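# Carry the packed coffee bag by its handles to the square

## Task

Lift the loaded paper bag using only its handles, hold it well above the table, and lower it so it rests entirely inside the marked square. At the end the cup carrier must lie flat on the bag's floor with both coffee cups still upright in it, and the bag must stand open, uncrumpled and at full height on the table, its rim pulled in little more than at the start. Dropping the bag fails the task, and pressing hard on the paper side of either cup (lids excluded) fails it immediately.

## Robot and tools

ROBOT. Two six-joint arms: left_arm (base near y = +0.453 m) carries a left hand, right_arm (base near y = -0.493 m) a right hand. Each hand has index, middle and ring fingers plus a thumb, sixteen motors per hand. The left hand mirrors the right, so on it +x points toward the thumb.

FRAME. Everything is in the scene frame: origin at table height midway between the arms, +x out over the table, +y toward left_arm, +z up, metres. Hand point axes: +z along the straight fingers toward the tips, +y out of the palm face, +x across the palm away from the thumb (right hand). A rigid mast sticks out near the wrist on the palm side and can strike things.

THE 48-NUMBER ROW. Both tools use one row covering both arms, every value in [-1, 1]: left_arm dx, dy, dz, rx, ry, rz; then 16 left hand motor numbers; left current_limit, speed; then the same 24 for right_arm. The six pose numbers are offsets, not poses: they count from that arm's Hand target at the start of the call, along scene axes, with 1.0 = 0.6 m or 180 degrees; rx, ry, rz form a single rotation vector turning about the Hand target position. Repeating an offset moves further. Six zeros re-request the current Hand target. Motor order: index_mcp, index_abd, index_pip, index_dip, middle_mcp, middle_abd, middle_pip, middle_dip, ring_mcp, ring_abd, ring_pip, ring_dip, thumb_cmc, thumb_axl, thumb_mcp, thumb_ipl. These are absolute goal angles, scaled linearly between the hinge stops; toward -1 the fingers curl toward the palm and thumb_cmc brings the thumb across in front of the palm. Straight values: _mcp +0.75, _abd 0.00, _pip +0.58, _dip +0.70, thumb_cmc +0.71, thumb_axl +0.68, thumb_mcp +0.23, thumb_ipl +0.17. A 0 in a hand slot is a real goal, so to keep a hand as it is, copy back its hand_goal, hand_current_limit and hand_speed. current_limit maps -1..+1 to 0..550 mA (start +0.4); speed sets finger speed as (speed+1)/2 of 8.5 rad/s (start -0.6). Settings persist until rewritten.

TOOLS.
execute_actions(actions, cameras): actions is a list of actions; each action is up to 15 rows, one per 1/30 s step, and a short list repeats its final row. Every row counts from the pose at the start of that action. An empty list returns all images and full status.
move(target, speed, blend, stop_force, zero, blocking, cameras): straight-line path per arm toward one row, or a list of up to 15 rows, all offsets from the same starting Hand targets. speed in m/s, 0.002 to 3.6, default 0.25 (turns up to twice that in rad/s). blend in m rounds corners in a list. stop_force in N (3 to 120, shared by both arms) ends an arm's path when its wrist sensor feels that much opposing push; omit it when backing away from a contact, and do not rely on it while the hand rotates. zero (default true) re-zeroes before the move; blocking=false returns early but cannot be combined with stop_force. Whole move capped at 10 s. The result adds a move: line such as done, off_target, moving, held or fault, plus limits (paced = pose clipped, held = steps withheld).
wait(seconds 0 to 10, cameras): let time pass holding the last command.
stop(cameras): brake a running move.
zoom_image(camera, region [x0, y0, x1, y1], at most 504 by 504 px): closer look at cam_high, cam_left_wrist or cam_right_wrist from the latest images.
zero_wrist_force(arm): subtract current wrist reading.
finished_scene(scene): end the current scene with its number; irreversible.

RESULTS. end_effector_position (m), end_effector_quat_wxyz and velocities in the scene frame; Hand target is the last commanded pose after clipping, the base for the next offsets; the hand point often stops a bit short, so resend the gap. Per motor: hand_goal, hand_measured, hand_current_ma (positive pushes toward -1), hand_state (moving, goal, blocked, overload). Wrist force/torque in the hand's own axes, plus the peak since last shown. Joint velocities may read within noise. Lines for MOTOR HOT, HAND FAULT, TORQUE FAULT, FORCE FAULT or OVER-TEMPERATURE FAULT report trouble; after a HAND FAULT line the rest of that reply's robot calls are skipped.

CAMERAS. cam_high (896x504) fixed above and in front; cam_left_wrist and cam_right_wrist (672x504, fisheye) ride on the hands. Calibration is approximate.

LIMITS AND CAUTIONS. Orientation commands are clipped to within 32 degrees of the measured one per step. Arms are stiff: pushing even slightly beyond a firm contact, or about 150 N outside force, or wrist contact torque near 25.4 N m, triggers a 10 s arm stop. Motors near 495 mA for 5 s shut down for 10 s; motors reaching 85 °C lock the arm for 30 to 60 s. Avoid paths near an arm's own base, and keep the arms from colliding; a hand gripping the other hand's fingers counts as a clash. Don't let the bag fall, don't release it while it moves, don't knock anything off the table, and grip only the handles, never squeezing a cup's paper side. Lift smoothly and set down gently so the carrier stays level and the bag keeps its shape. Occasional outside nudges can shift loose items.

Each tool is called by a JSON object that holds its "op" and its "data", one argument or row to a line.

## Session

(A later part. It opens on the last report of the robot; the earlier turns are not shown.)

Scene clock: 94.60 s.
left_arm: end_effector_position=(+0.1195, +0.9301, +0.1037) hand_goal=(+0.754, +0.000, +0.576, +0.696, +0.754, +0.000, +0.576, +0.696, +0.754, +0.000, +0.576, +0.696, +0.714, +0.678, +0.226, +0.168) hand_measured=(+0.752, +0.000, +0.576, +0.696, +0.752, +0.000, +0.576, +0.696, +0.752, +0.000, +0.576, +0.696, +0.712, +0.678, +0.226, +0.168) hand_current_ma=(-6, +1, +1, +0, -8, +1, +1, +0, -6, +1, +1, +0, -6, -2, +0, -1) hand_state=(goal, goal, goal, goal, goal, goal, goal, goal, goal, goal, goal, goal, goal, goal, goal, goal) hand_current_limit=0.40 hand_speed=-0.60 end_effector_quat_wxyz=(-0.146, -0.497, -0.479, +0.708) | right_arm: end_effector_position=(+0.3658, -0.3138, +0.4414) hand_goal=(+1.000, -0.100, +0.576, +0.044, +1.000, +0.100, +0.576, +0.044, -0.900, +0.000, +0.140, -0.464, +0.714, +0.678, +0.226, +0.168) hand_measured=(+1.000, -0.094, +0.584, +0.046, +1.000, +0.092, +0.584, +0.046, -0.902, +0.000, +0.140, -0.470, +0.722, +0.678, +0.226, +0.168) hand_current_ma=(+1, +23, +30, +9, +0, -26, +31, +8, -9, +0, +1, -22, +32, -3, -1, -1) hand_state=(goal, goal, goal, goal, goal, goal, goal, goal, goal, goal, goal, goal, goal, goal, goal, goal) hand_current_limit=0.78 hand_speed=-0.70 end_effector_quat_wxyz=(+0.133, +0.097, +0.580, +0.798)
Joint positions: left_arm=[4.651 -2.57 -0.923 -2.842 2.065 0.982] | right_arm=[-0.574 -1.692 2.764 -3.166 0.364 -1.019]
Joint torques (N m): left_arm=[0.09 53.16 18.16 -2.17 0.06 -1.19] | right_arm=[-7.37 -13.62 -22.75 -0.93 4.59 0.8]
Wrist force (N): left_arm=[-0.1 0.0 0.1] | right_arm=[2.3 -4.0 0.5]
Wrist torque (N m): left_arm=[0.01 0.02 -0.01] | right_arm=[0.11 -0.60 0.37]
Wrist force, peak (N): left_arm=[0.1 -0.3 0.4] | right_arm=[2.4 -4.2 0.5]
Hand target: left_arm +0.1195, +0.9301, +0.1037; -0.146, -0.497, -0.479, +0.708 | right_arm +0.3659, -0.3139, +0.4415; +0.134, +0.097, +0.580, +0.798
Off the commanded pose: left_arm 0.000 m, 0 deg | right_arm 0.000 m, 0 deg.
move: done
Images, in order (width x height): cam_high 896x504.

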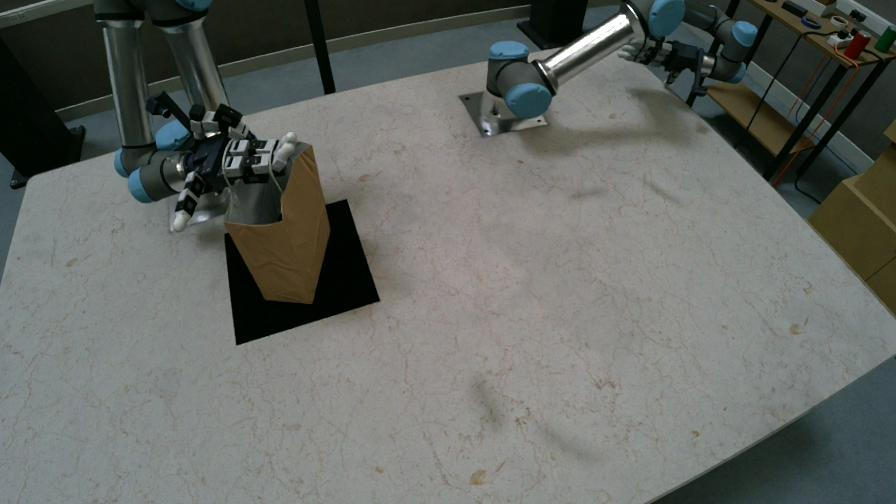

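{"op": "move", "data": {
  "target": [0,0,0,0,0,0,0.754,0,0.576,0.696,0.754,0,0.576,0.696,0.754,0,0.576,0.696,0.714,0.678,0.226,0.168,0.4,-0.6,0,0,-0.01,0,0,0,1,-0.1,0.576,0.0435,1,0.1,0.576,0.0435,-0.90,0,0.139,-0.464,0.714,0.678,0.226,0.168,0.78,-0.7],
  "cameras": [],
  "speed": 0.02
}}

{"op": "move", "data": {
  "target": [0,0,0,0,0,0,0.754,0,0.576,0.696,0.754,0,0.576,0.696,0.754,0,0.576,0.696,0.714,0.678,0.226,0.168,0.4,-0.6,0,0,-0.0083,0,0,0,1,-0.1,0.576,0.0435,1,0.1,0.576,0.0435,-0.90,0,0.139,-0.464,0.714,0.678,0.226,0.168,0.78,-0.7],
  "cameras": ["cam_high"],
  "speed": 0.02
}}

{"op": "zoom_image", "data": {
  "camera": "cam_high",
  "region": [180, 80, 420, 360]
}}

Scene clock: 95.70 s.
left_arm: end_effector_position=(+0.1195, +0.9301, +0.1037) hand_goal=(+0.754, +0.000, +0.576, +0.696, +0.754, +0.000, +0.576, +0.696, +0.754, +0.000, +0.576, +0.696, +0.714, +0.678, +0.226, +0.168) hand_measured=(+0.752, +0.000, +0.576, +0.696, +0.752, +0.000, +0.576, +0.696, +0.752, +0.000, +0.576, +0.696, +0.712, +0.678, +0.226, +0.168) hand_current_ma=(-6, +1, +1, +0, -8, +1, +1, +0, -6, +1, +1, +0, -6, -2, +0, -1) hand_state=(goal, goal, goal, goal, goal, goal, goal, goal, goal, goal, goal, goal, goal, goal, goal, goal) hand_current_limit=0.40 hand_speed=-0.60 end_effector_quat_wxyz=(-0.146, -0.497, -0.479, +0.708) | right_arm: end_effector_position=(+0.3658, -0.3138, +0.4354) hand_goal=(+1.000, -0.100, +0.576, +0.044, +1.000, +0.100, +0.576, +0.044, -0.900, +0.000, +0.140, -0.464, +0.714, +0.678, +0.226, +0.168) hand_measured=(+1.000, -0.094, +0.584, +0.046, +1.000, +0.092, +0.584, +0.046, -0.902, +0.000, +0.140, -0.470, +0.722, +0.678, +0.226, +0.168) hand_current_ma=(+1, +23, +30, +9, +0, -26, +31, +8, -9, +0, +1, -22, +32, -3, -1, -1) hand_state=(goal, goal, goal, goal, goal, goal, goal, goal, goal, goal, goal, goal, goal, goal, goal, goal) hand_current_limit=0.78 hand_speed=-0.70 end_effector_quat_wxyz=(+0.134, +0.097, +0.580, +0.798)
Joint positions: left_arm=[4.651 -2.57 -0.923 -2.842 2.065 0.982] | right_arm=[-0.574 -1.657 2.771 -3.208 0.364 -1.019]
Joint torques (N m): left_arm=[-0.89 53.57 18.71 -2.13 0.12 -1.01] | right_arm=[-0.96 -14.2 -18 -1.01 1.78 1.28]
Wrist force (N): left_arm=[0.2 0.0 0.3] | right_arm=[2.6 -4.0 0.4]
Wrist torque (N m): left_arm=[-0.01 -0.01 0.02] | right_arm=[0.12 -0.63 0.40]
Wrist force, peak (N): left_arm=[-0.1 -0.1 0.5] | right_arm=[2.3 -4.2 0.5]
Hand target: left_arm +0.1195, +0.9301, +0.1037; -0.146, -0.497, -0.479, +0.708 | right_arm +0.3659, -0.3139, +0.4355; +0.134, +0.097, +0.580, +0.798
Off the commanded pose: left_arm 0.000 m, 0 deg | right_arm 0.000 m, 0 deg.
move: done
No camera images: "cameras" was empty.

Scene clock: 96.47 s.
left_arm: end_effector_position=(+0.1195, +0.9301, +0.1037) hand_goal=(+0.754, +0.000, +0.576, +0.696, +0.754, +0.000, +0.576, +0.696, +0.754, +0.000, +0.576, +0.696, +0.714, +0.678, +0.226, +0.168) hand_measured=(+0.752, +0.000, +0.576, +0.696, +0.752, +0.000, +0.576, +0.696, +0.752, +0.000, +0.576, +0.696, +0.712, +0.678, +0.226, +0.168) hand_current_ma=(-6, +1, +1, +0, -8, +1, +1, +0, -6, +1, +1, +0, -6, -2, +0, -1) hand_state=(goal, goal, goal, goal, goal, goal, goal, goal, goal, goal, goal, goal, goal, goal, goal, goal) hand_current_limit=0.40 hand_speed=-0.60 end_effector_quat_wxyz=(-0.146, -0.497, -0.479, +0.708) | right_arm: end_effector_position=(+0.3658, -0.3138, +0.4305) hand_goal=(+1.000, -0.100, +0.576, +0.044, +1.000, +0.100, +0.576, +0.044, -0.900, +0.000, +0.140, -0.464, +0.714, +0.678, +0.226, +0.168) hand_measured=(+1.000, -0.094, +0.584, +0.046, +1.000, +0.092, +0.584, +0.046, -0.902, +0.000, +0.140, -0.470, +0.722, +0.678, +0.226, +0.168) hand_current_ma=(+1, +23, +30, +9, +0, -26, +31, +8, -9, +0, +1, -22, +32, -3, -1, -1) hand_state=(goal, goal, goal, goal, goal, goal, goal, goal, goal, goal, goal, goal, goal, goal, goal, goal) hand_current_limit=0.78 hand_speed=-0.70 end_effector_quat_wxyz=(+0.134, +0.097, +0.580, +0.798)
Joint positions: left_arm=[4.651 -2.57 -0.923 -2.842 2.065 0.982] | right_arm=[-0.574 -1.628 2.777 -3.243 0.364 -1.019]
Joint torques (N m): left_arm=[-0.56 54.47 18.36 -2.17 -0.08 -1.14] | right_arm=[-1.2 -16.17 -14.94 -1.02 1.57 1.41]
Wrist force (N): left_arm=[0.1 0.2 0.1] | right_arm=[2.4 -0.7 0.9]
Wrist torque (N m): left_arm=[0.02 0.00 0.00] | right_arm=[0.04 -0.59 0.40]
Wrist force, peak (N): left_arm=[0.4 0.0 0.3] | right_arm=[2.3 -3.9 0.3]
Hand target: left_arm +0.1195, +0.9301, +0.1037; -0.146, -0.497, -0.479, +0.708 | right_arm +0.3659, -0.3139, +0.4305; +0.134, +0.097, +0.580, +0.798
Off the commanded pose: left_arm 0.000 m, 0 deg | right_arm 0.000 m, 0 deg.
move: done
Images, in order (width x height): cam_high 896x504.

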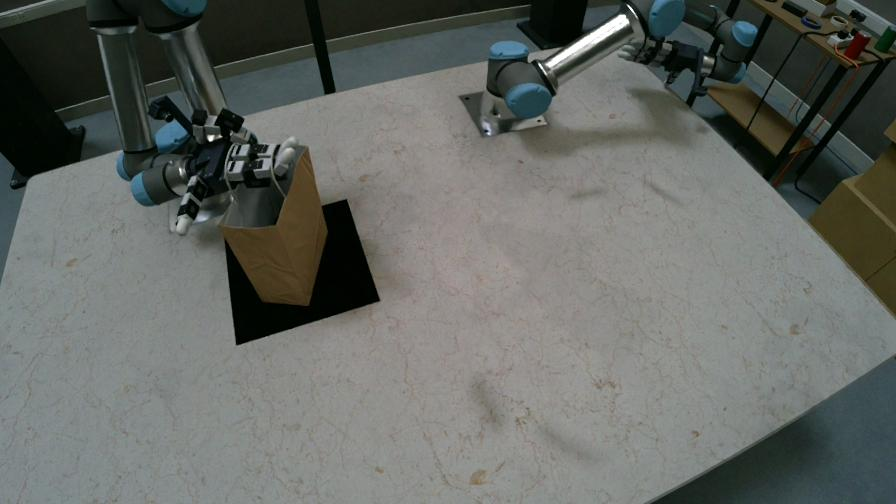

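Scaled by 1.800.

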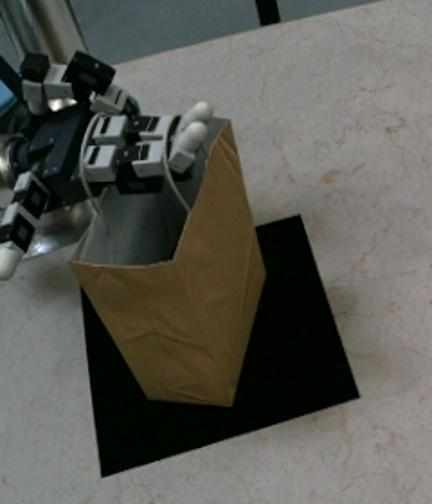

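{"op": "move", "data": {
  "target": [0,0,0,0,0,0,0.754,0,0.576,0.696,0.754,0,0.576,0.696,0.754,0,0.576,0.696,0.714,0.678,0.226,0.168,0.4,-0.6,0,0,-0.0158,0,0,0,1,-0.1,0.576,0.0435,1,0.1,0.576,0.0435,-0.90,0,0.139,-0.464,0.714,0.678,0.226,0.168,0.78,-0.7],
  "cameras": ["cam_high","cam_right_wrist"],
  "speed": 0.02
}}

{"op": "zoom_image", "data": {
  "camera": "cam_high",
  "region": [200, 120, 400, 360]
}}

{"op": "zoom_image", "data": {
  "camera": "cam_right_wrist",
  "region": [160, 80, 400, 320]
}}

Scene clock: 97.53 s.
left_arm: end_effector_position=(+0.1195, +0.9301, +0.1037) hand_goal=(+0.754, +0.000, +0.576, +0.696, +0.754, +0.000, +0.576, +0.696, +0.754, +0.000, +0.576, +0.696, +0.714, +0.678, +0.226, +0.168) hand_measured=(+0.752, +0.000, +0.576, +0.696, +0.752, +0.000, +0.576, +0.696, +0.752, +0.000, +0.576, +0.696, +0.712, +0.678, +0.226, +0.168) hand_current_ma=(-6, +1, +1, +0, -8, +1, +1, +0, -6, +1, +1, +0, -6, -2, +0, -1) hand_state=(goal, goal, goal, goal, goal, goal, goal, goal, goal, goal, goal, goal, goal, goal, goal, goal) hand_current_limit=0.40 hand_speed=-0.60 end_effector_quat_wxyz=(-0.146, -0.497, -0.479, +0.708) | right_arm: end_effector_position=(+0.3658, -0.3138, +0.4210) hand_goal=(+1.000, -0.100, +0.576, +0.044, +1.000, +0.100, +0.576, +0.044, -0.900, +0.000, +0.140, -0.464, +0.714, +0.678, +0.226, +0.168) hand_measured=(+1.000, -0.094, +0.584, +0.046, +1.000, +0.092, +0.584, +0.046, -0.902, +0.000, +0.140, -0.470, +0.722, +0.678, +0.226, +0.168) hand_current_ma=(+1, +23, +30, +9, +0, -26, +31, +8, -9, +0, +1, -22, +32, -3, -1, -1) hand_state=(goal, goal, goal, goal, goal, goal, goal, goal, goal, goal, goal, goal, goal, goal, goal, goal) hand_current_limit=0.78 hand_speed=-0.70 end_effector_quat_wxyz=(+0.133, +0.097, +0.580, +0.798)
Joint positions: left_arm=[4.651 -2.57 -0.923 -2.842 2.065 0.982] | right_arm=[-0.574 -1.569 2.787 -3.311 0.364 -1.018]
Joint torques (N m): left_arm=[-0.7 54.19 18.77 -2.23 0.16 -1.3] | right_arm=[-11.17 -16.35 -22.1 -0.41 2.4 0.88]
Wrist force (N): left_arm=[0.1 -0.4 0.1] | right_arm=[2.2 1.4 1.8]
Wrist torque (N m): left_arm=[-0.06 -0.02 0.01] | right_arm=[0.00 -0.57 0.38]
Wrist force, peak (N): left_arm=[0.3 0.1 0.6] | right_arm=[2.2 1.6 2.1]
Hand target: left_arm +0.1195, +0.9301, +0.1037; -0.146, -0.497, -0.479, +0.708 | right_arm +0.3659, -0.3139, +0.4210; +0.134, +0.097, +0.580, +0.798
Off the commanded pose: left_arm 0.000 m, 0 deg | right_arm 0.000 m, 0 deg.
move: done
camera_calibration:
cam_right_wrist: T_world_to_cam=[[0.641828, -0.467629, 0.607766, -0.61121], [0.212948, -0.652694, -0.727079, -0.0290243], [0.736688, 0.596083, -0.319336, 0.17745], [0, 0, 0, 1]] pos_world=[0.267747, -0.410538, 0.407036]
Images, in order (width x height): cam_high 896x504, cam_right_wrist 672x504.

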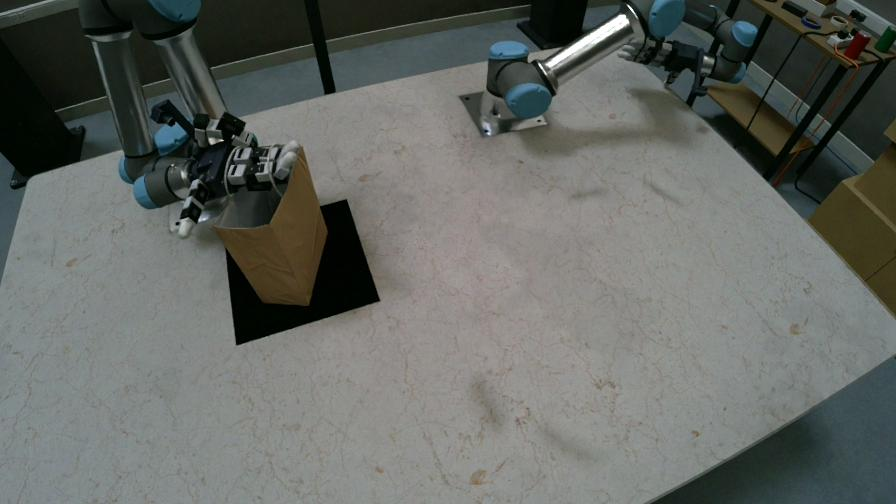

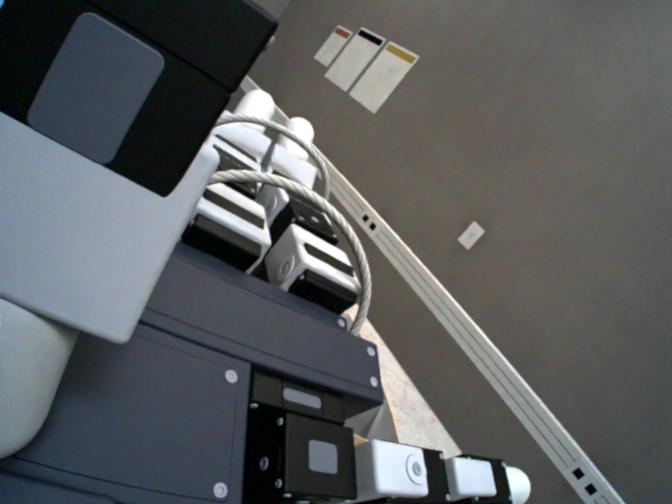

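Scaled by 2.100.

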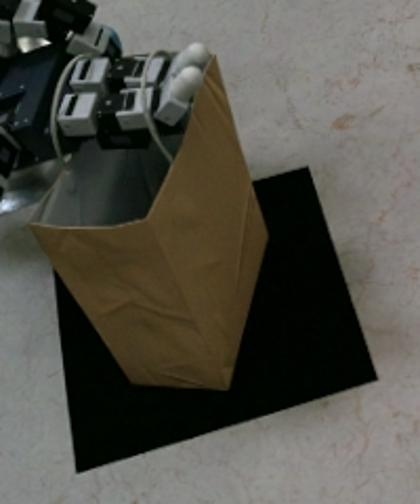

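Scaled by 2.100 from the camera's 672x504 image, which has a finer 960x720 frame.

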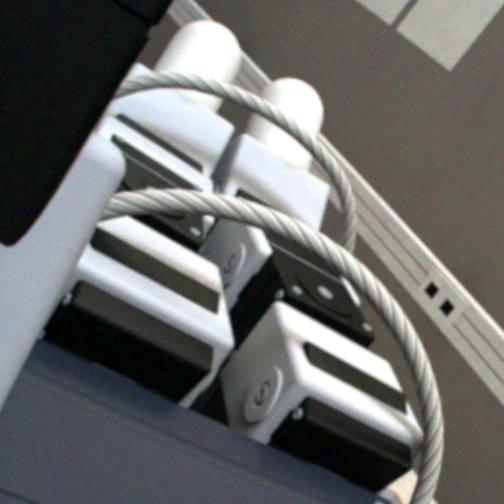

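{"op": "move", "data": {
  "target": [
    [0,0,0,0,0,0,0.754,0,0.576,0.696,0.754,0,0.576,0.696,0.754,0,0.576,0.696,0.714,0.678,0.226,0.168,0.4,-0.6,0,0,-0.002,0,0,0,1,-0.1,0.576,0.72,1,0.1,0.576,0.72,-0.90,0,0.139,-0.464,0.714,0.678,0.226,0.168,0.75,-0.7],
    [0,0,0,0,0,0,0.754,0,0.576,0.696,0.754,0,0.576,0.696,0.754,0,0.576,0.696,0.714,0.678,0.226,0.168,0.4,-0.6,-0.0163,-0.0473,-0.002,0,0,0,1,-0.1,0.576,0.72,1,0.1,0.576,0.72,-0.90,0,0.139,-0.464,0.714,0.678,0.226,0.168,0.75,-0.7]
  ],
  "cameras": ["cam_high","cam_right_wrist"],
  "speed": 0.04
}}

{"op": "zoom_image", "data": {
  "camera": "cam_high",
  "region": [200, 120, 400, 360]
}}

{"op": "zoom_image", "data": {
  "camera": "cam_right_wrist",
  "region": [160, 80, 400, 320]
}}

Scene clock: 99.87 s.
left_arm: end_effector_position=(+0.1195, +0.9301, +0.1037) hand_goal=(+0.754, +0.000, +0.576, +0.696, +0.754, +0.000, +0.576, +0.696, +0.754, +0.000, +0.576, +0.696, +0.714, +0.678, +0.226, +0.168) hand_measured=(+0.752, +0.000, +0.576, +0.696, +0.752, +0.000, +0.576, +0.696, +0.752, +0.000, +0.576, +0.696, +0.712, +0.678, +0.226, +0.168) hand_current_ma=(-6, +1, +1, +0, -8, +1, +1, +0, -6, +1, +1, +0, -6, -2, +0, -1) hand_state=(goal, goal, goal, goal, goal, goal, goal, goal, goal, goal, goal, goal, goal, goal, goal, goal) hand_current_limit=0.40 hand_speed=-0.60 end_effector_quat_wxyz=(-0.146, -0.497, -0.479, +0.708) | right_arm: end_effector_position=(+0.3561, -0.3423, +0.4198) hand_goal=(+1.000, -0.100, +0.576, +0.720, +1.000, +0.100, +0.576, +0.720, -0.900, +0.000, +0.140, -0.464, +0.714, +0.678, +0.226, +0.168) hand_measured=(+1.000, -0.092, +0.584, +0.718, +1.000, +0.092, +0.584, +0.718, -0.902, +0.000, +0.140, -0.470, +0.722, +0.678, +0.226, +0.168) hand_current_ma=(+1, +26, +30, -9, +0, -28, +31, -8, -9, +0, +1, -22, +32, -3, -1, -1) hand_state=(goal, goal, goal, goal, goal, goal, goal, goal, goal, goal, goal, goal, goal, goal, goal, goal) hand_current_limit=0.75 hand_speed=-0.70 end_effector_quat_wxyz=(+0.134, +0.097, +0.580, +0.798)
Joint positions: left_arm=[4.651 -2.57 -0.923 -2.842 2.065 0.982] | right_arm=[-0.707 -1.422 2.792 -3.713 0.446 -0.748]
Joint torques (N m): left_arm=[-1.59 53.74 18.01 -2.25 0.08 -1.2] | right_arm=[10.04 -15.87 -9.6 -1.59 -0.68 0.17]
Wrist force (N): left_arm=[0.3 -0.3 0.0] | right_arm=[2.0 1.8 1.8]
Wrist torque (N m): left_arm=[-0.03 -0.04 0.04] | right_arm=[0.02 -0.52 0.49]
Wrist force, peak (N): left_arm=[0.6 -0.2 0.3] | right_arm=[2.5 1.6 2.2]
Hand target: left_arm +0.1195, +0.9301, +0.1037; -0.146, -0.497, -0.479, +0.708 | right_arm +0.3561, -0.3422, +0.4198; +0.134, +0.097, +0.580, +0.798
Off the commanded pose: left_arm 0.000 m, 0 deg | right_arm 0.000 m, 0 deg.
move: done
camera_calibration:
cam_right_wrist: T_world_to_cam=[[0.641491, -0.467762, 0.60802, -0.617656], [0.21302, -0.652802, -0.726961, -0.0465471], [0.736961, 0.595859, -0.319124, 0.200947], [0, 0, 0, 1]] pos_world=[0.258046, -0.439038, 0.405836]
Images, in order (width x height): cam_high 896x504, cam_right_wrist 672x504.

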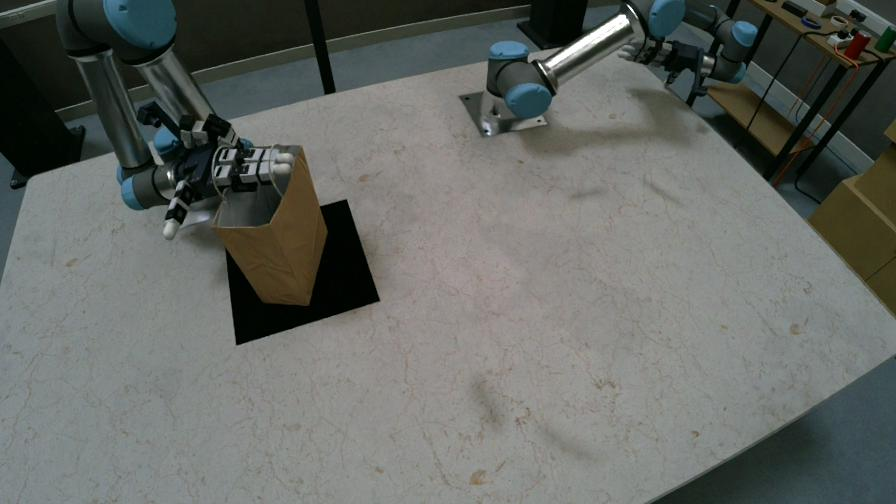

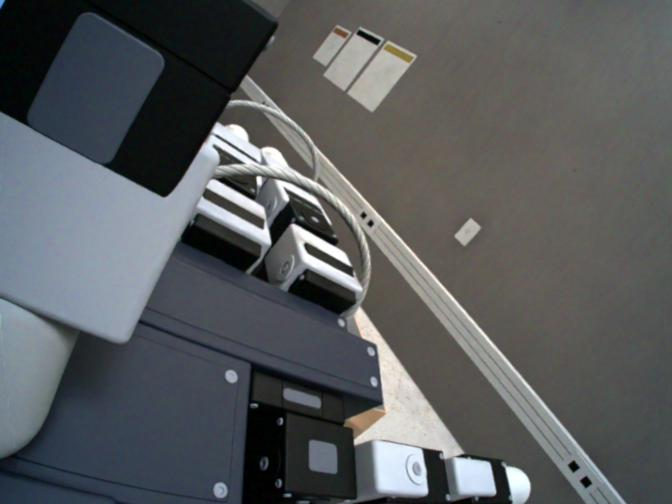

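Scaled by 2.100.

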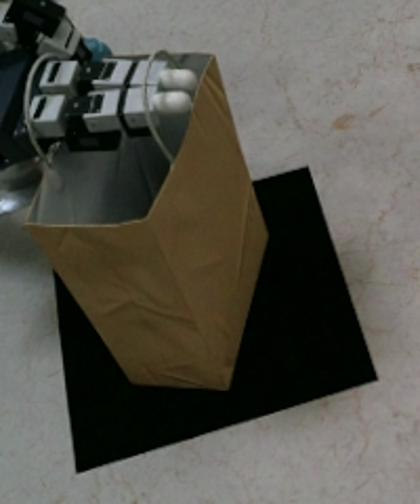

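Scaled by 2.100 from the camera's 672x504 image, which has a finer 960x720 frame.

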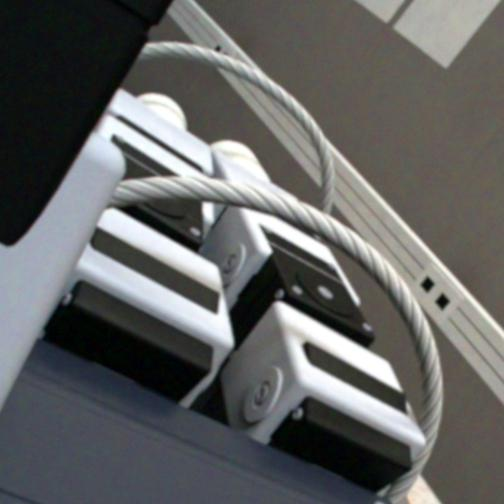

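{"op": "move", "data": {
  "target": [0,0,0,0,0,0,0.754,0,0.576,0.696,0.754,0,0.576,0.696,0.754,0,0.576,0.696,0.714,0.678,0.226,0.168,0.4,-0.6,-0.0217,-0.063,-0.002,0,0,0,1,-0.1,0.576,0.72,1,0.1,0.576,0.72,-0.90,0,0.139,-0.464,0.714,0.678,0.226,0.168,0.75,-0.7],
  "cameras": ["cam_high","cam_right_wrist"],
  "speed": 0.04
}}

{"op": "zoom_image", "data": {
  "camera": "cam_high",
  "region": [200, 120, 400, 360]
}}

{"op": "zoom_image", "data": {
  "camera": "cam_right_wrist",
  "region": [160, 80, 400, 320]
}}

Scene clock: 101.70 s.
left_arm: end_effector_position=(+0.1195, +0.9301, +0.1037) hand_goal=(+0.754, +0.000, +0.576, +0.696, +0.754, +0.000, +0.576, +0.696, +0.754, +0.000, +0.576, +0.696, +0.714, +0.678, +0.226, +0.168) hand_measured=(+0.752, +0.000, +0.576, +0.696, +0.752, +0.000, +0.576, +0.696, +0.752, +0.000, +0.576, +0.696, +0.712, +0.678, +0.226, +0.168) hand_current_ma=(-6, +1, +1, +0, -8, +1, +1, +0, -6, +1, +1, +0, -6, -2, +0, -1) hand_state=(goal, goal, goal, goal, goal, goal, goal, goal, goal, goal, goal, goal, goal, goal, goal, goal) hand_current_limit=0.40 hand_speed=-0.60 end_effector_quat_wxyz=(-0.146, -0.497, -0.479, +0.708) | right_arm: end_effector_position=(+0.3432, -0.3800, +0.4187) hand_goal=(+1.000, -0.100, +0.576, +0.720, +1.000, +0.100, +0.576, +0.720, -0.900, +0.000, +0.140, -0.464, +0.714, +0.678, +0.226, +0.168) hand_measured=(+1.000, -0.092, +0.584, +0.718, +1.000, +0.092, +0.584, +0.718, -0.902, +0.000, +0.140, -0.470, +0.722, +0.678, +0.226, +0.168) hand_current_ma=(+1, +25, +29, -9, +0, -27, +30, -8, -10, +0, +1, -22, +33, -3, +0, -1) hand_state=(goal, goal, goal, goal, goal, goal, goal, goal, goal, goal, goal, goal, goal, goal, goal, goal) hand_current_limit=0.75 hand_speed=-0.70 end_effector_quat_wxyz=(+0.134, +0.097, +0.580, +0.798) end_effector_velocity=(+0.001, +0.001, +0.000) end_effector_angular_velocity=(-0.002, -0.001, -0.003)
Joint positions: left_arm=[4.651 -2.57 -0.923 -2.842 2.065 0.982] | right_arm=[-0.883 -1.321 2.78 -4.003 0.581 -0.519]
Joint velocities: left_arm=[within noise] | right_arm=[0.003 -0.003 -0.001 0.006 -0.006 -0.005]
Joint torques (N m): left_arm=[-0.22 54.28 18.89 -2.16 0.21 -1.23] | right_arm=[10.56 -19.97 -7.99 0.76 -1.12 -1.07]
Wrist force (N): left_arm=[0.0 -0.3 0.1] | right_arm=[2.4 1.3 1.9]
Wrist torque (N m): left_arm=[-0.04 0.01 0.00] | right_arm=[-0.04 -0.61 0.45]
Wrist force, peak (N): left_arm=[0.5 0.0 0.2] | right_arm=[2.1 1.3 2.7]
Hand target: left_arm +0.1195, +0.9301, +0.1037; -0.146, -0.497, -0.479, +0.708 | right_arm +0.3432, -0.3799, +0.4187; +0.134, +0.097, +0.580, +0.798
Off the commanded pose: left_arm 0.000 m, 0 deg | right_arm 0.000 m, 0 deg.
move: held (right_arm; a check stopped the path); limits=held
pose unreachable (right arm): on one or more control steps of this call, first in action 0 (counted from 0), this arm could not follow its commanded pose, so it was not sent that pose on those steps. It may still have moved: this result reports where it is.
cause: moving toward the commanded pose would bring two parts of the arm too close to each other (joints 3 (elbow) to 6 (wrist 3) lie between them).
camera_calibration:
cam_right_wrist: T_world_to_cam=[[0.641424, -0.467941, 0.607952, -0.626263], [0.213132, -0.652562, -0.727144, -0.0691006], [0.736987, 0.595981, -0.318836, 0.232543], [0, 0, 0, 1]] pos_world=[0.245046, -0.476738, 0.404635]
Images, in order (width x height): cam_high 896x504, cam_right_wrist 672x504.

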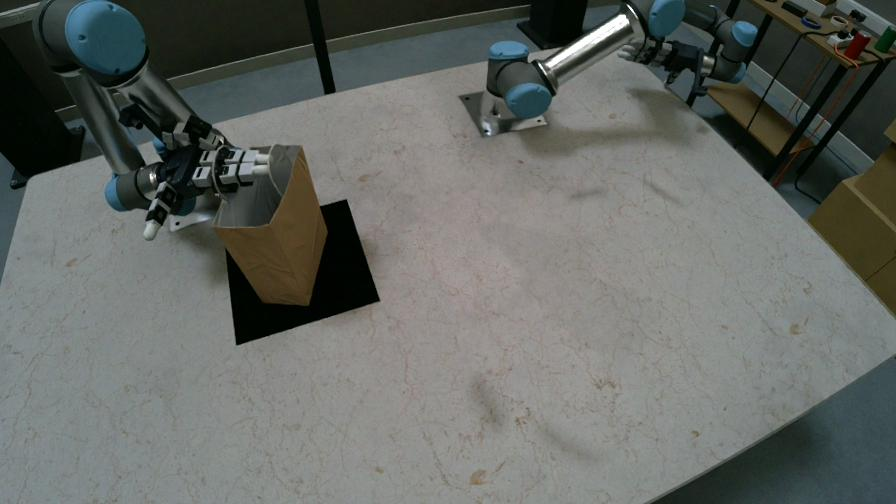

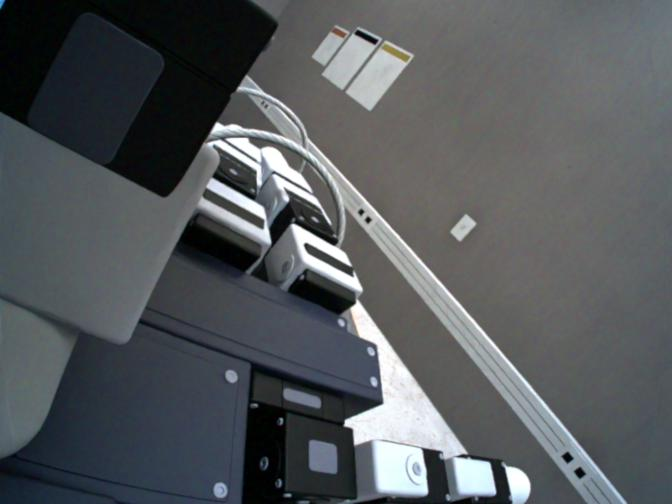

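Scaled by 2.100.

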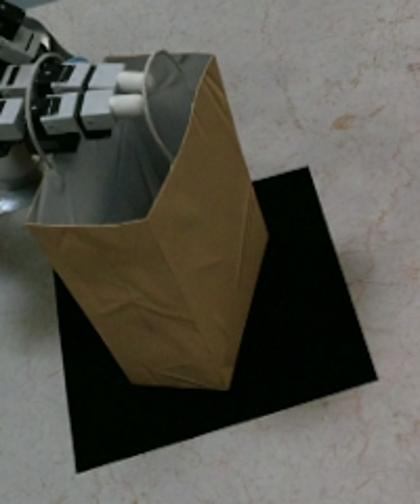

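Scaled by 2.100 from the camera's 672x504 image, which has a finer 960x720 frame.

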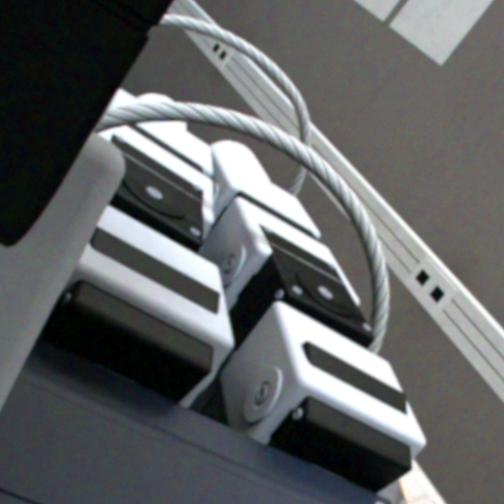

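{"op": "move", "data": {
  "target": [0,0,0,0,0,0,0.754,0,0.576,0.696,0.754,0,0.576,0.696,0.754,0,0.576,0.696,0.714,0.678,0.226,0.168,0.4,-0.6,0.0247,-0.0045,0,0,0,0.0833,1,-0.1,0.576,0.72,1,0.1,0.576,0.72,-0.90,0,0.139,-0.464,0.714,0.678,0.226,0.168,0.75,-0.7],
  "cameras": ["cam_high","cam_right_wrist"],
  "speed": 0.1
}}

{"op": "zoom_image", "data": {
  "camera": "cam_high",
  "region": [200, 120, 400, 360]
}}

{"op": "zoom_image", "data": {
  "camera": "cam_right_wrist",
  "region": [160, 80, 400, 320]
}}

Scene clock: 105.33 s.
left_arm: end_effector_position=(+0.1195, +0.9301, +0.1037) hand_goal=(+0.754, +0.000, +0.576, +0.696, +0.754, +0.000, +0.576, +0.696, +0.754, +0.000, +0.576, +0.696, +0.714, +0.678, +0.226, +0.168) hand_measured=(+0.752, +0.000, +0.576, +0.696, +0.752, +0.000, +0.576, +0.696, +0.752, +0.000, +0.576, +0.696, +0.712, +0.678, +0.226, +0.168) hand_current_ma=(-6, +1, +1, +0, -8, +1, +1, +0, -6, +1, +1, +0, -6, -2, +0, -1) hand_state=(goal, goal, goal, goal, goal, goal, goal, goal, goal, goal, goal, goal, goal, goal, goal, goal) hand_current_limit=0.40 hand_speed=-0.60 end_effector_quat_wxyz=(-0.146, -0.497, -0.479, +0.708) | right_arm: end_effector_position=(+0.3580, -0.3826, +0.4187) hand_goal=(+1.000, -0.100, +0.576, +0.720, +1.000, +0.100, +0.576, +0.720, -0.900, +0.000, +0.140, -0.464, +0.714, +0.678, +0.226, +0.168) hand_measured=(+1.000, -0.092, +0.584, +0.718, +1.000, +0.092, +0.584, +0.718, -0.902, +0.000, +0.140, -0.470, +0.722, +0.678, +0.226, +0.168) hand_current_ma=(+1, +25, +29, -9, +0, -27, +30, -8, -10, +0, +1, -22, +33, -3, +0, -1) hand_state=(goal, goal, goal, goal, goal, goal, goal, goal, goal, goal, goal, goal, goal, goal, goal, goal) hand_current_limit=0.75 hand_speed=-0.70 end_effector_quat_wxyz=(+0.028, +0.020, +0.587, +0.809) end_effector_velocity=(+0.000, +0.000, +0.000) end_effector_angular_velocity=(-0.002, -0.002, -0.009)
Joint positions: left_arm=[4.651 -2.57 -0.923 -2.842 2.065 0.982] | right_arm=[-0.758 -1.222 2.57 -3.987 0.698 -0.399]
Joint velocities: left_arm=[within noise] | right_arm=[-0.004 -0.002 0.004 -0.002 -0.005 -0.004]
Joint torques (N m): left_arm=[-0.69 54.27 19.26 -2.31 0.19 -1.33] | right_arm=[-10.23 -26.03 2.48 -0.93 -1.01 -0.92]
Wrist force (N): left_arm=[-0.3 -0.2 0.2] | right_arm=[1.9 1.8 1.8]
Wrist torque (N m): left_arm=[-0.04 0.04 -0.02] | right_arm=[0.02 -0.53 0.41]
Wrist force, peak (N): left_arm=[0.2 -0.1 0.6] | right_arm=[2.7 1.3 2.2]
Hand target: left_arm +0.1195, +0.9301, +0.1037; -0.146, -0.497, -0.479, +0.708 | right_arm +0.3580, -0.3826, +0.4187; +0.028, +0.020, +0.587, +0.809
Off the commanded pose: left_arm 0.000 m, 0 deg | right_arm 0.000 m, 0 deg.
move: done
camera_calibration:
cam_right_wrist: T_world_to_cam=[[0.740774, -0.285815, 0.607918, -0.602867], [0.374816, -0.575141, -0.727135, -0.102225], [0.557465, 0.7665, -0.318921, 0.352666], [0, 0, 0, 1]] pos_world=[0.288305, -0.501421, 0.404635]
Images, in order (width x height): cam_high 896x504, cam_right_wrist 672x504.

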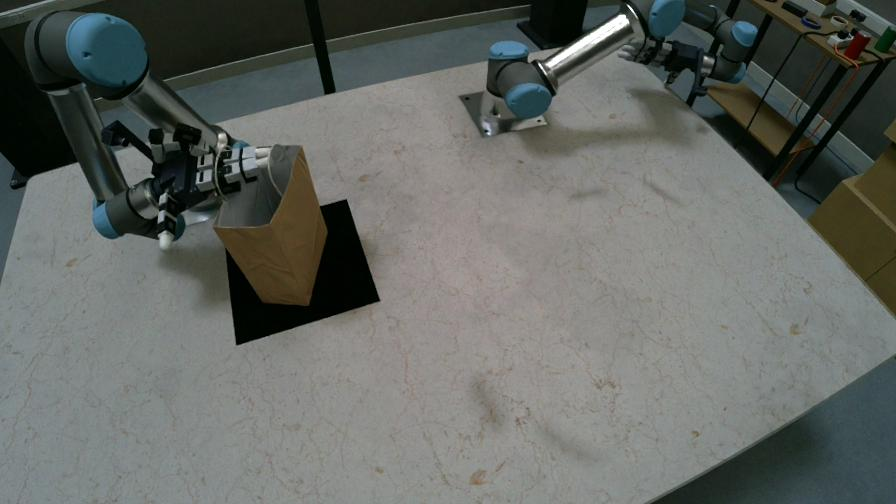

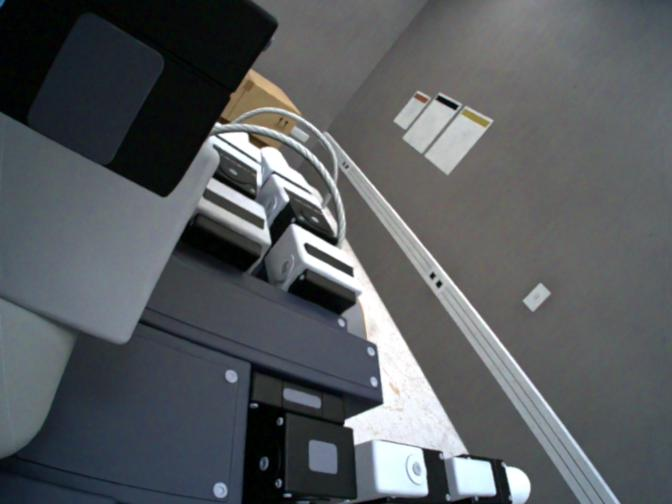

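Scaled by 2.100.

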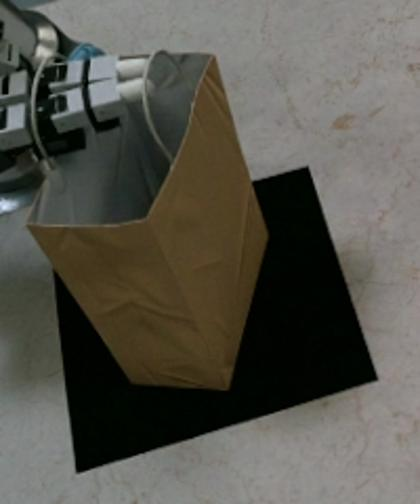

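Scaled by 2.100 from the camera's 672x504 image, which has a finer 960x720 frame.

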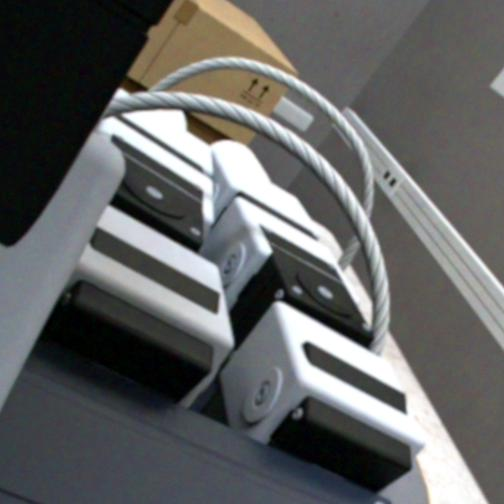

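{"op": "move", "data": {
  "target": [0,0,0,0,0,0,0.754,0,0.576,0.696,0.754,0,0.576,0.696,0.754,0,0.576,0.696,0.714,0.678,0.226,0.168,0.4,-0.6,-0.0058,-0.0832,0,0,0,0,1,-0.1,0.576,0.72,1,0.1,0.576,0.72,-0.90,0,0.139,-0.464,0.714,0.678,0.226,0.168,0.75,-0.7],
  "cameras": ["cam_high","cam_right_wrist"],
  "speed": 0.04
}}

{"op": "zoom_image", "data": {
  "camera": "cam_high",
  "region": [180, 120, 380, 360]
}}

{"op": "zoom_image", "data": {
  "camera": "cam_right_wrist",
  "region": [160, 80, 400, 320]
}}

Scene clock: 107.17 s.
left_arm: end_effector_position=(+0.1195, +0.9301, +0.1037) hand_goal=(+0.754, +0.000, +0.576, +0.696, +0.754, +0.000, +0.576, +0.696, +0.754, +0.000, +0.576, +0.696, +0.714, +0.678, +0.226, +0.168) hand_measured=(+0.752, +0.000, +0.576, +0.696, +0.752, +0.000, +0.576, +0.696, +0.752, +0.000, +0.576, +0.696, +0.712, +0.678, +0.226, +0.168) hand_current_ma=(-6, +1, +1, +0, -8, +1, +1, +0, -6, +1, +1, +0, -6, -2, +0, -1) hand_state=(goal, goal, goal, goal, goal, goal, goal, goal, goal, goal, goal, goal, goal, goal, goal, goal) hand_current_limit=0.40 hand_speed=-0.60 end_effector_quat_wxyz=(-0.146, -0.497, -0.479, +0.708) | right_arm: end_effector_position=(+0.3545, -0.4326, +0.4187) hand_goal=(+1.000, -0.100, +0.576, +0.720, +1.000, +0.100, +0.576, +0.720, -0.900, +0.000, +0.140, -0.464, +0.714, +0.678, +0.226, +0.168) hand_measured=(+1.000, -0.092, +0.584, +0.718, +1.000, +0.092, +0.584, +0.718, -0.902, +0.000, +0.140, -0.470, +0.722, +0.678, +0.226, +0.168) hand_current_ma=(+1, +25, +29, -9, +0, -27, +30, -8, -10, +0, +1, -22, +33, -3, +0, -1) hand_state=(goal, goal, goal, goal, goal, goal, goal, goal, goal, goal, goal, goal, goal, goal, goal, goal) hand_current_limit=0.75 hand_speed=-0.70 end_effector_quat_wxyz=(+0.028, +0.020, +0.587, +0.808) end_effector_velocity=(+0.000, +0.001, +0.000) end_effector_angular_velocity=(-0.002, -0.001, -0.004)
Joint positions: left_arm=[4.651 -2.57 -0.923 -2.842 2.065 0.982] | right_arm=[-0.891 -1.191 2.518 -4.031 0.817 -0.311]
Joint velocities: left_arm=[within noise] | right_arm=[0.002 -0.003 0.002 0.001 -0.006 -0.003]
Joint torques (N m): left_arm=[-0.63 53.67 18.75 -2.27 0.12 -1.27] | right_arm=[11.6 -26.28 2.38 0.62 -1.91 -0.84]
Wrist force (N): left_arm=[0.1 0.0 0.0] | right_arm=[2.2 1.2 1.8]
Wrist torque (N m): left_arm=[0.01 -0.02 0.00] | right_arm=[-0.05 -0.53 0.41]
Wrist force, peak (N): left_arm=[0.4 -0.3 0.3] | right_arm=[2.7 1.4 2.2]
Hand target: left_arm +0.1195, +0.9301, +0.1037; -0.146, -0.497, -0.479, +0.708 | right_arm +0.3545, -0.4325, +0.4187; +0.028, +0.020, +0.587, +0.809
Off the commanded pose: left_arm 0.000 m, 0 deg | right_arm 0.000 m, 0 deg.
move: done
camera_calibration:
cam_right_wrist: T_world_to_cam=[[0.740535, -0.285951, 0.608145, -0.614663], [0.374788, -0.57541, -0.726937, -0.12989], [0.557801, 0.766247, -0.318941, 0.392716], [0, 0, 0, 1]] pos_world=[0.284804, -0.551421, 0.404635]
Images, in order (width x height): cam_high 896x504, cam_right_wrist 672x504.

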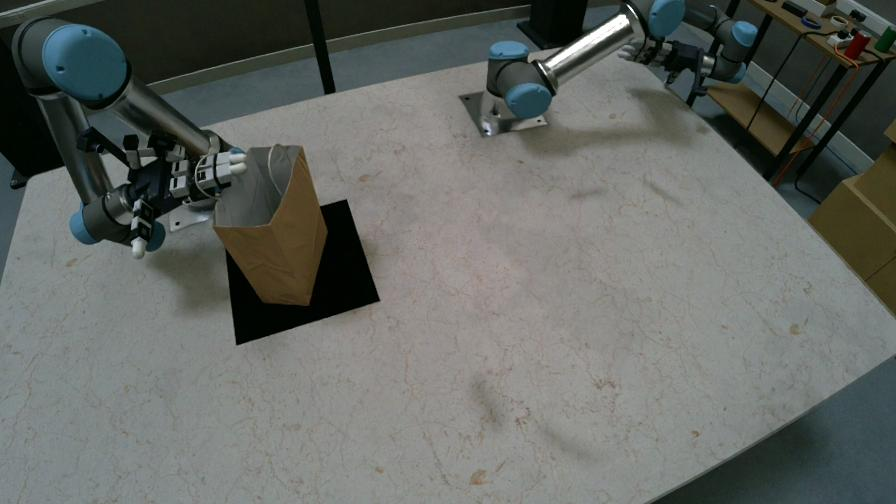

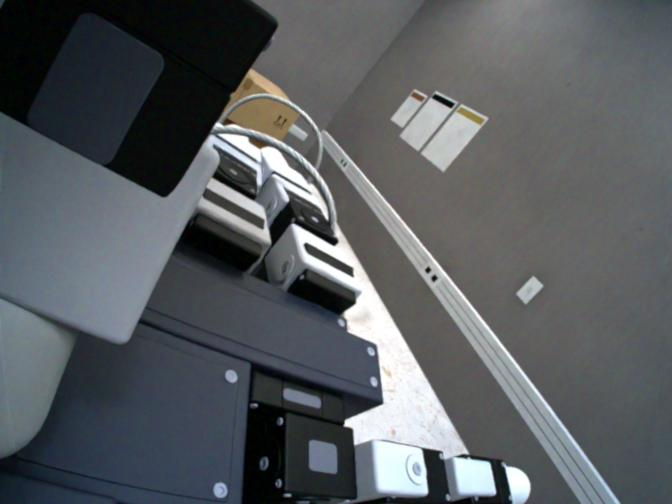

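Scaled by 2.100.

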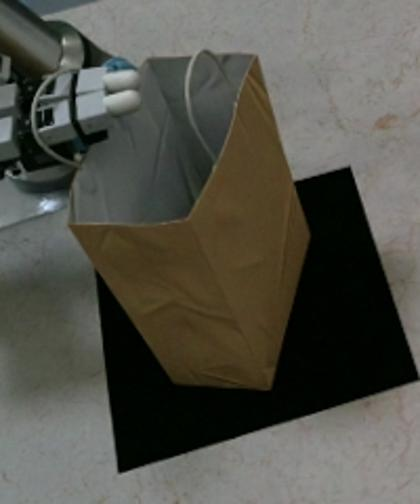

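Scaled by 2.100 from the camera's 672x504 image, which has a finer 960x720 frame.

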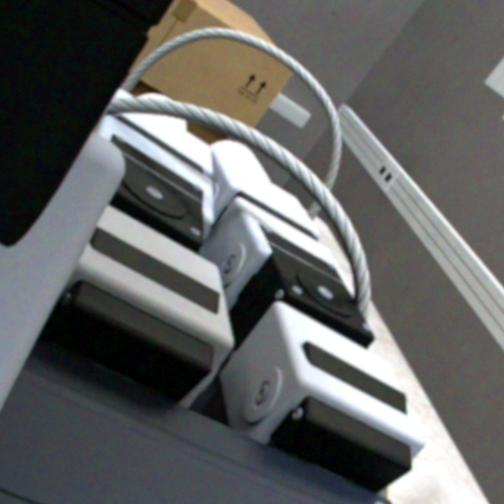

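{"op": "move", "data": {
  "target": [0,0,0,0,0,0,0.754,0,0.576,0.696,0.754,0,0.576,0.696,0.754,0,0.576,0.696,0.714,0.678,0.226,0.168,0.4,-0.6,-0.0278,0.038,-0.01,0,0,-0.0667,1,-0.1,0.576,0.72,1,0.1,0.576,0.72,-0.90,0,0.139,-0.464,0.714,0.678,0.226,0.168,0.75,-0.7],
  "cameras": ["cam_high","cam_right_wrist"],
  "speed": 0.08
}}

{"op": "zoom_image", "data": {
  "camera": "cam_high",
  "region": [180, 120, 320, 260]
}}

{"op": "zoom_image", "data": {
  "camera": "cam_right_wrist",
  "region": [160, 80, 400, 320]
}}

Scene clock: 109.03 s.
left_arm: end_effector_position=(+0.1195, +0.9301, +0.1037) hand_goal=(+0.754, +0.000, +0.576, +0.696, +0.754, +0.000, +0.576, +0.696, +0.754, +0.000, +0.576, +0.696, +0.714, +0.678, +0.226, +0.168) hand_measured=(+0.752, +0.000, +0.576, +0.696, +0.752, +0.000, +0.576, +0.696, +0.752, +0.000, +0.576, +0.696, +0.712, +0.678, +0.226, +0.168) hand_current_ma=(-6, +1, +1, +0, -8, +1, +1, +0, -6, +1, +1, +0, -6, -2, +0, -1) hand_state=(goal, goal, goal, goal, goal, goal, goal, goal, goal, goal, goal, goal, goal, goal, goal, goal) hand_current_limit=0.40 hand_speed=-0.60 end_effector_quat_wxyz=(-0.146, -0.497, -0.479, +0.708) | right_arm: end_effector_position=(+0.3430, -0.4167, +0.4146) hand_goal=(+1.000, -0.100, +0.576, +0.720, +1.000, +0.100, +0.576, +0.720, -0.900, +0.000, +0.140, -0.464, +0.714, +0.678, +0.226, +0.168) hand_measured=(+1.000, -0.092, +0.584, +0.718, +1.000, +0.092, +0.584, +0.718, -0.902, +0.000, +0.140, -0.470, +0.722, +0.678, +0.226, +0.168) hand_current_ma=(+1, +25, +29, -9, +0, -26, +29, -8, -10, +0, +1, -22, +33, -3, +0, -1) hand_state=(goal, goal, goal, goal, goal, goal, goal, goal, goal, goal, goal, goal, goal, goal, goal, goal) hand_current_limit=0.75 hand_speed=-0.70 end_effector_quat_wxyz=(+0.087, +0.063, +0.584, +0.804)
Joint positions: left_arm=[4.651 -2.57 -0.923 -2.842 2.065 0.982] | right_arm=[-0.945 -1.227 2.656 -4.092 0.734 -0.369]
Joint torques (N m): left_arm=[0.16 53.38 18.58 -2.24 0.11 -1.36] | right_arm=[-2.36 -18.76 -14.91 0.74 1.04 0.83]
Wrist force (N): left_arm=[0.1 0.0 0.1] | right_arm=[2.1 1.4 1.9]
Wrist torque (N m): left_arm=[-0.01 0.00 0.01] | right_arm=[-0.05 -0.58 0.47]
Wrist force, peak (N): left_arm=[0.2 -0.5 0.3] | right_arm=[2.7 1.6 2.3]
Hand target: left_arm +0.1195, +0.9301, +0.1037; -0.146, -0.497, -0.479, +0.708 | right_arm +0.3430, -0.4167, +0.4146; +0.087, +0.063, +0.584, +0.804 (not the last commanded pose)
Off the commanded pose: left_arm 0.000 m, 0 deg | right_arm 0.009 m, 4 deg.
move: held (right_arm; a check stopped the path); limits=held
pose unreachable (right arm): on one or more control steps of this call, first in action 0 (counted from 0), this arm could not follow its commanded pose, so it was not sent that pose on those steps. It may still have moved: this result reports where it is.
cause: moving toward the commanded pose would bring two parts of the arm too close to each other (joints 3 (elbow) to 6 (wrist 3) lie between them).
camera_calibration:
cam_right_wrist: T_world_to_cam=[[0.691415, -0.390191, 0.608026, -0.625607], [0.287393, -0.623604, -0.726996, -0.109493], [0.662835, 0.677398, -0.319031, 0.312669], [0, 0, 0, 1]] pos_world=[0.256774, -0.524188, 0.400536]
Images, in order (width x height): cam_high 896x504, cam_right_wrist 672x504.

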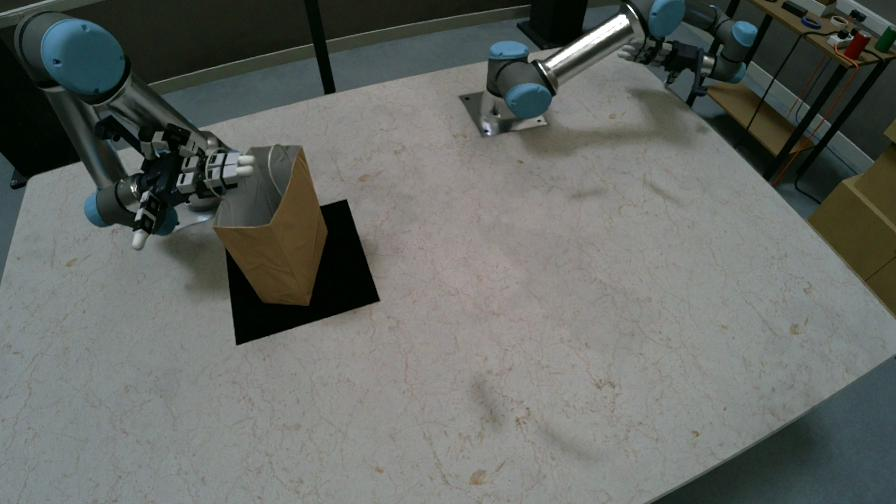

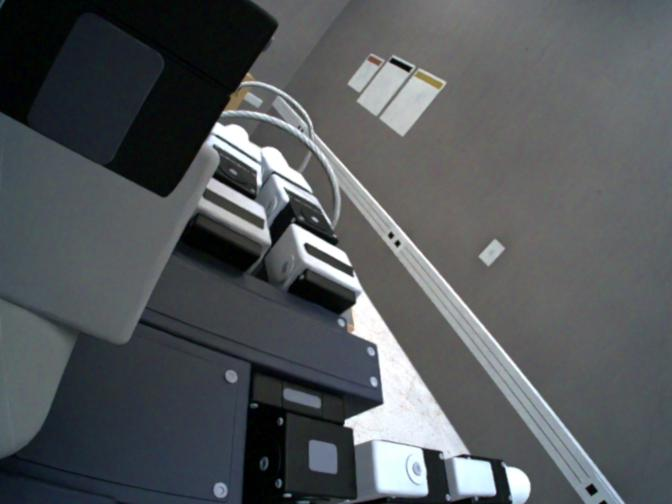

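Scaled by 3.600.

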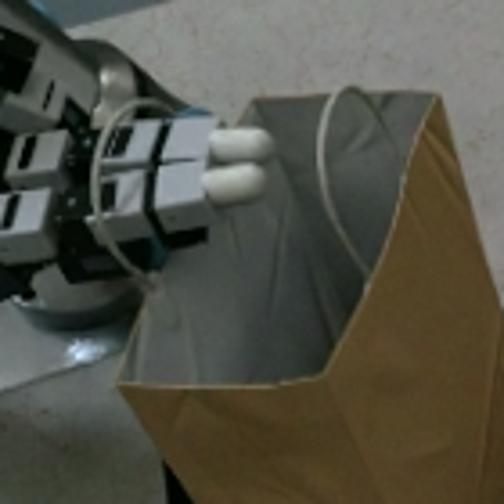

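Scaled by 2.100 from the camera's 672x504 image, which has a finer 960x720 frame.

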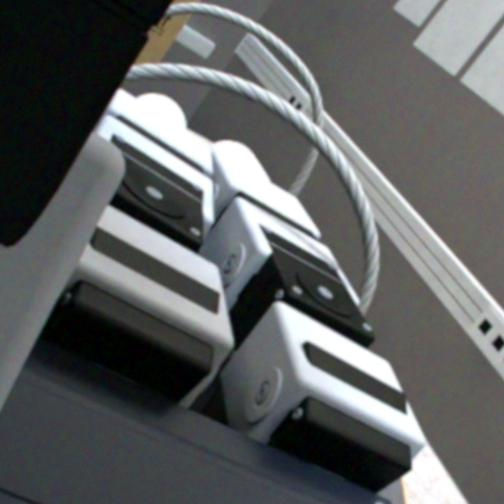

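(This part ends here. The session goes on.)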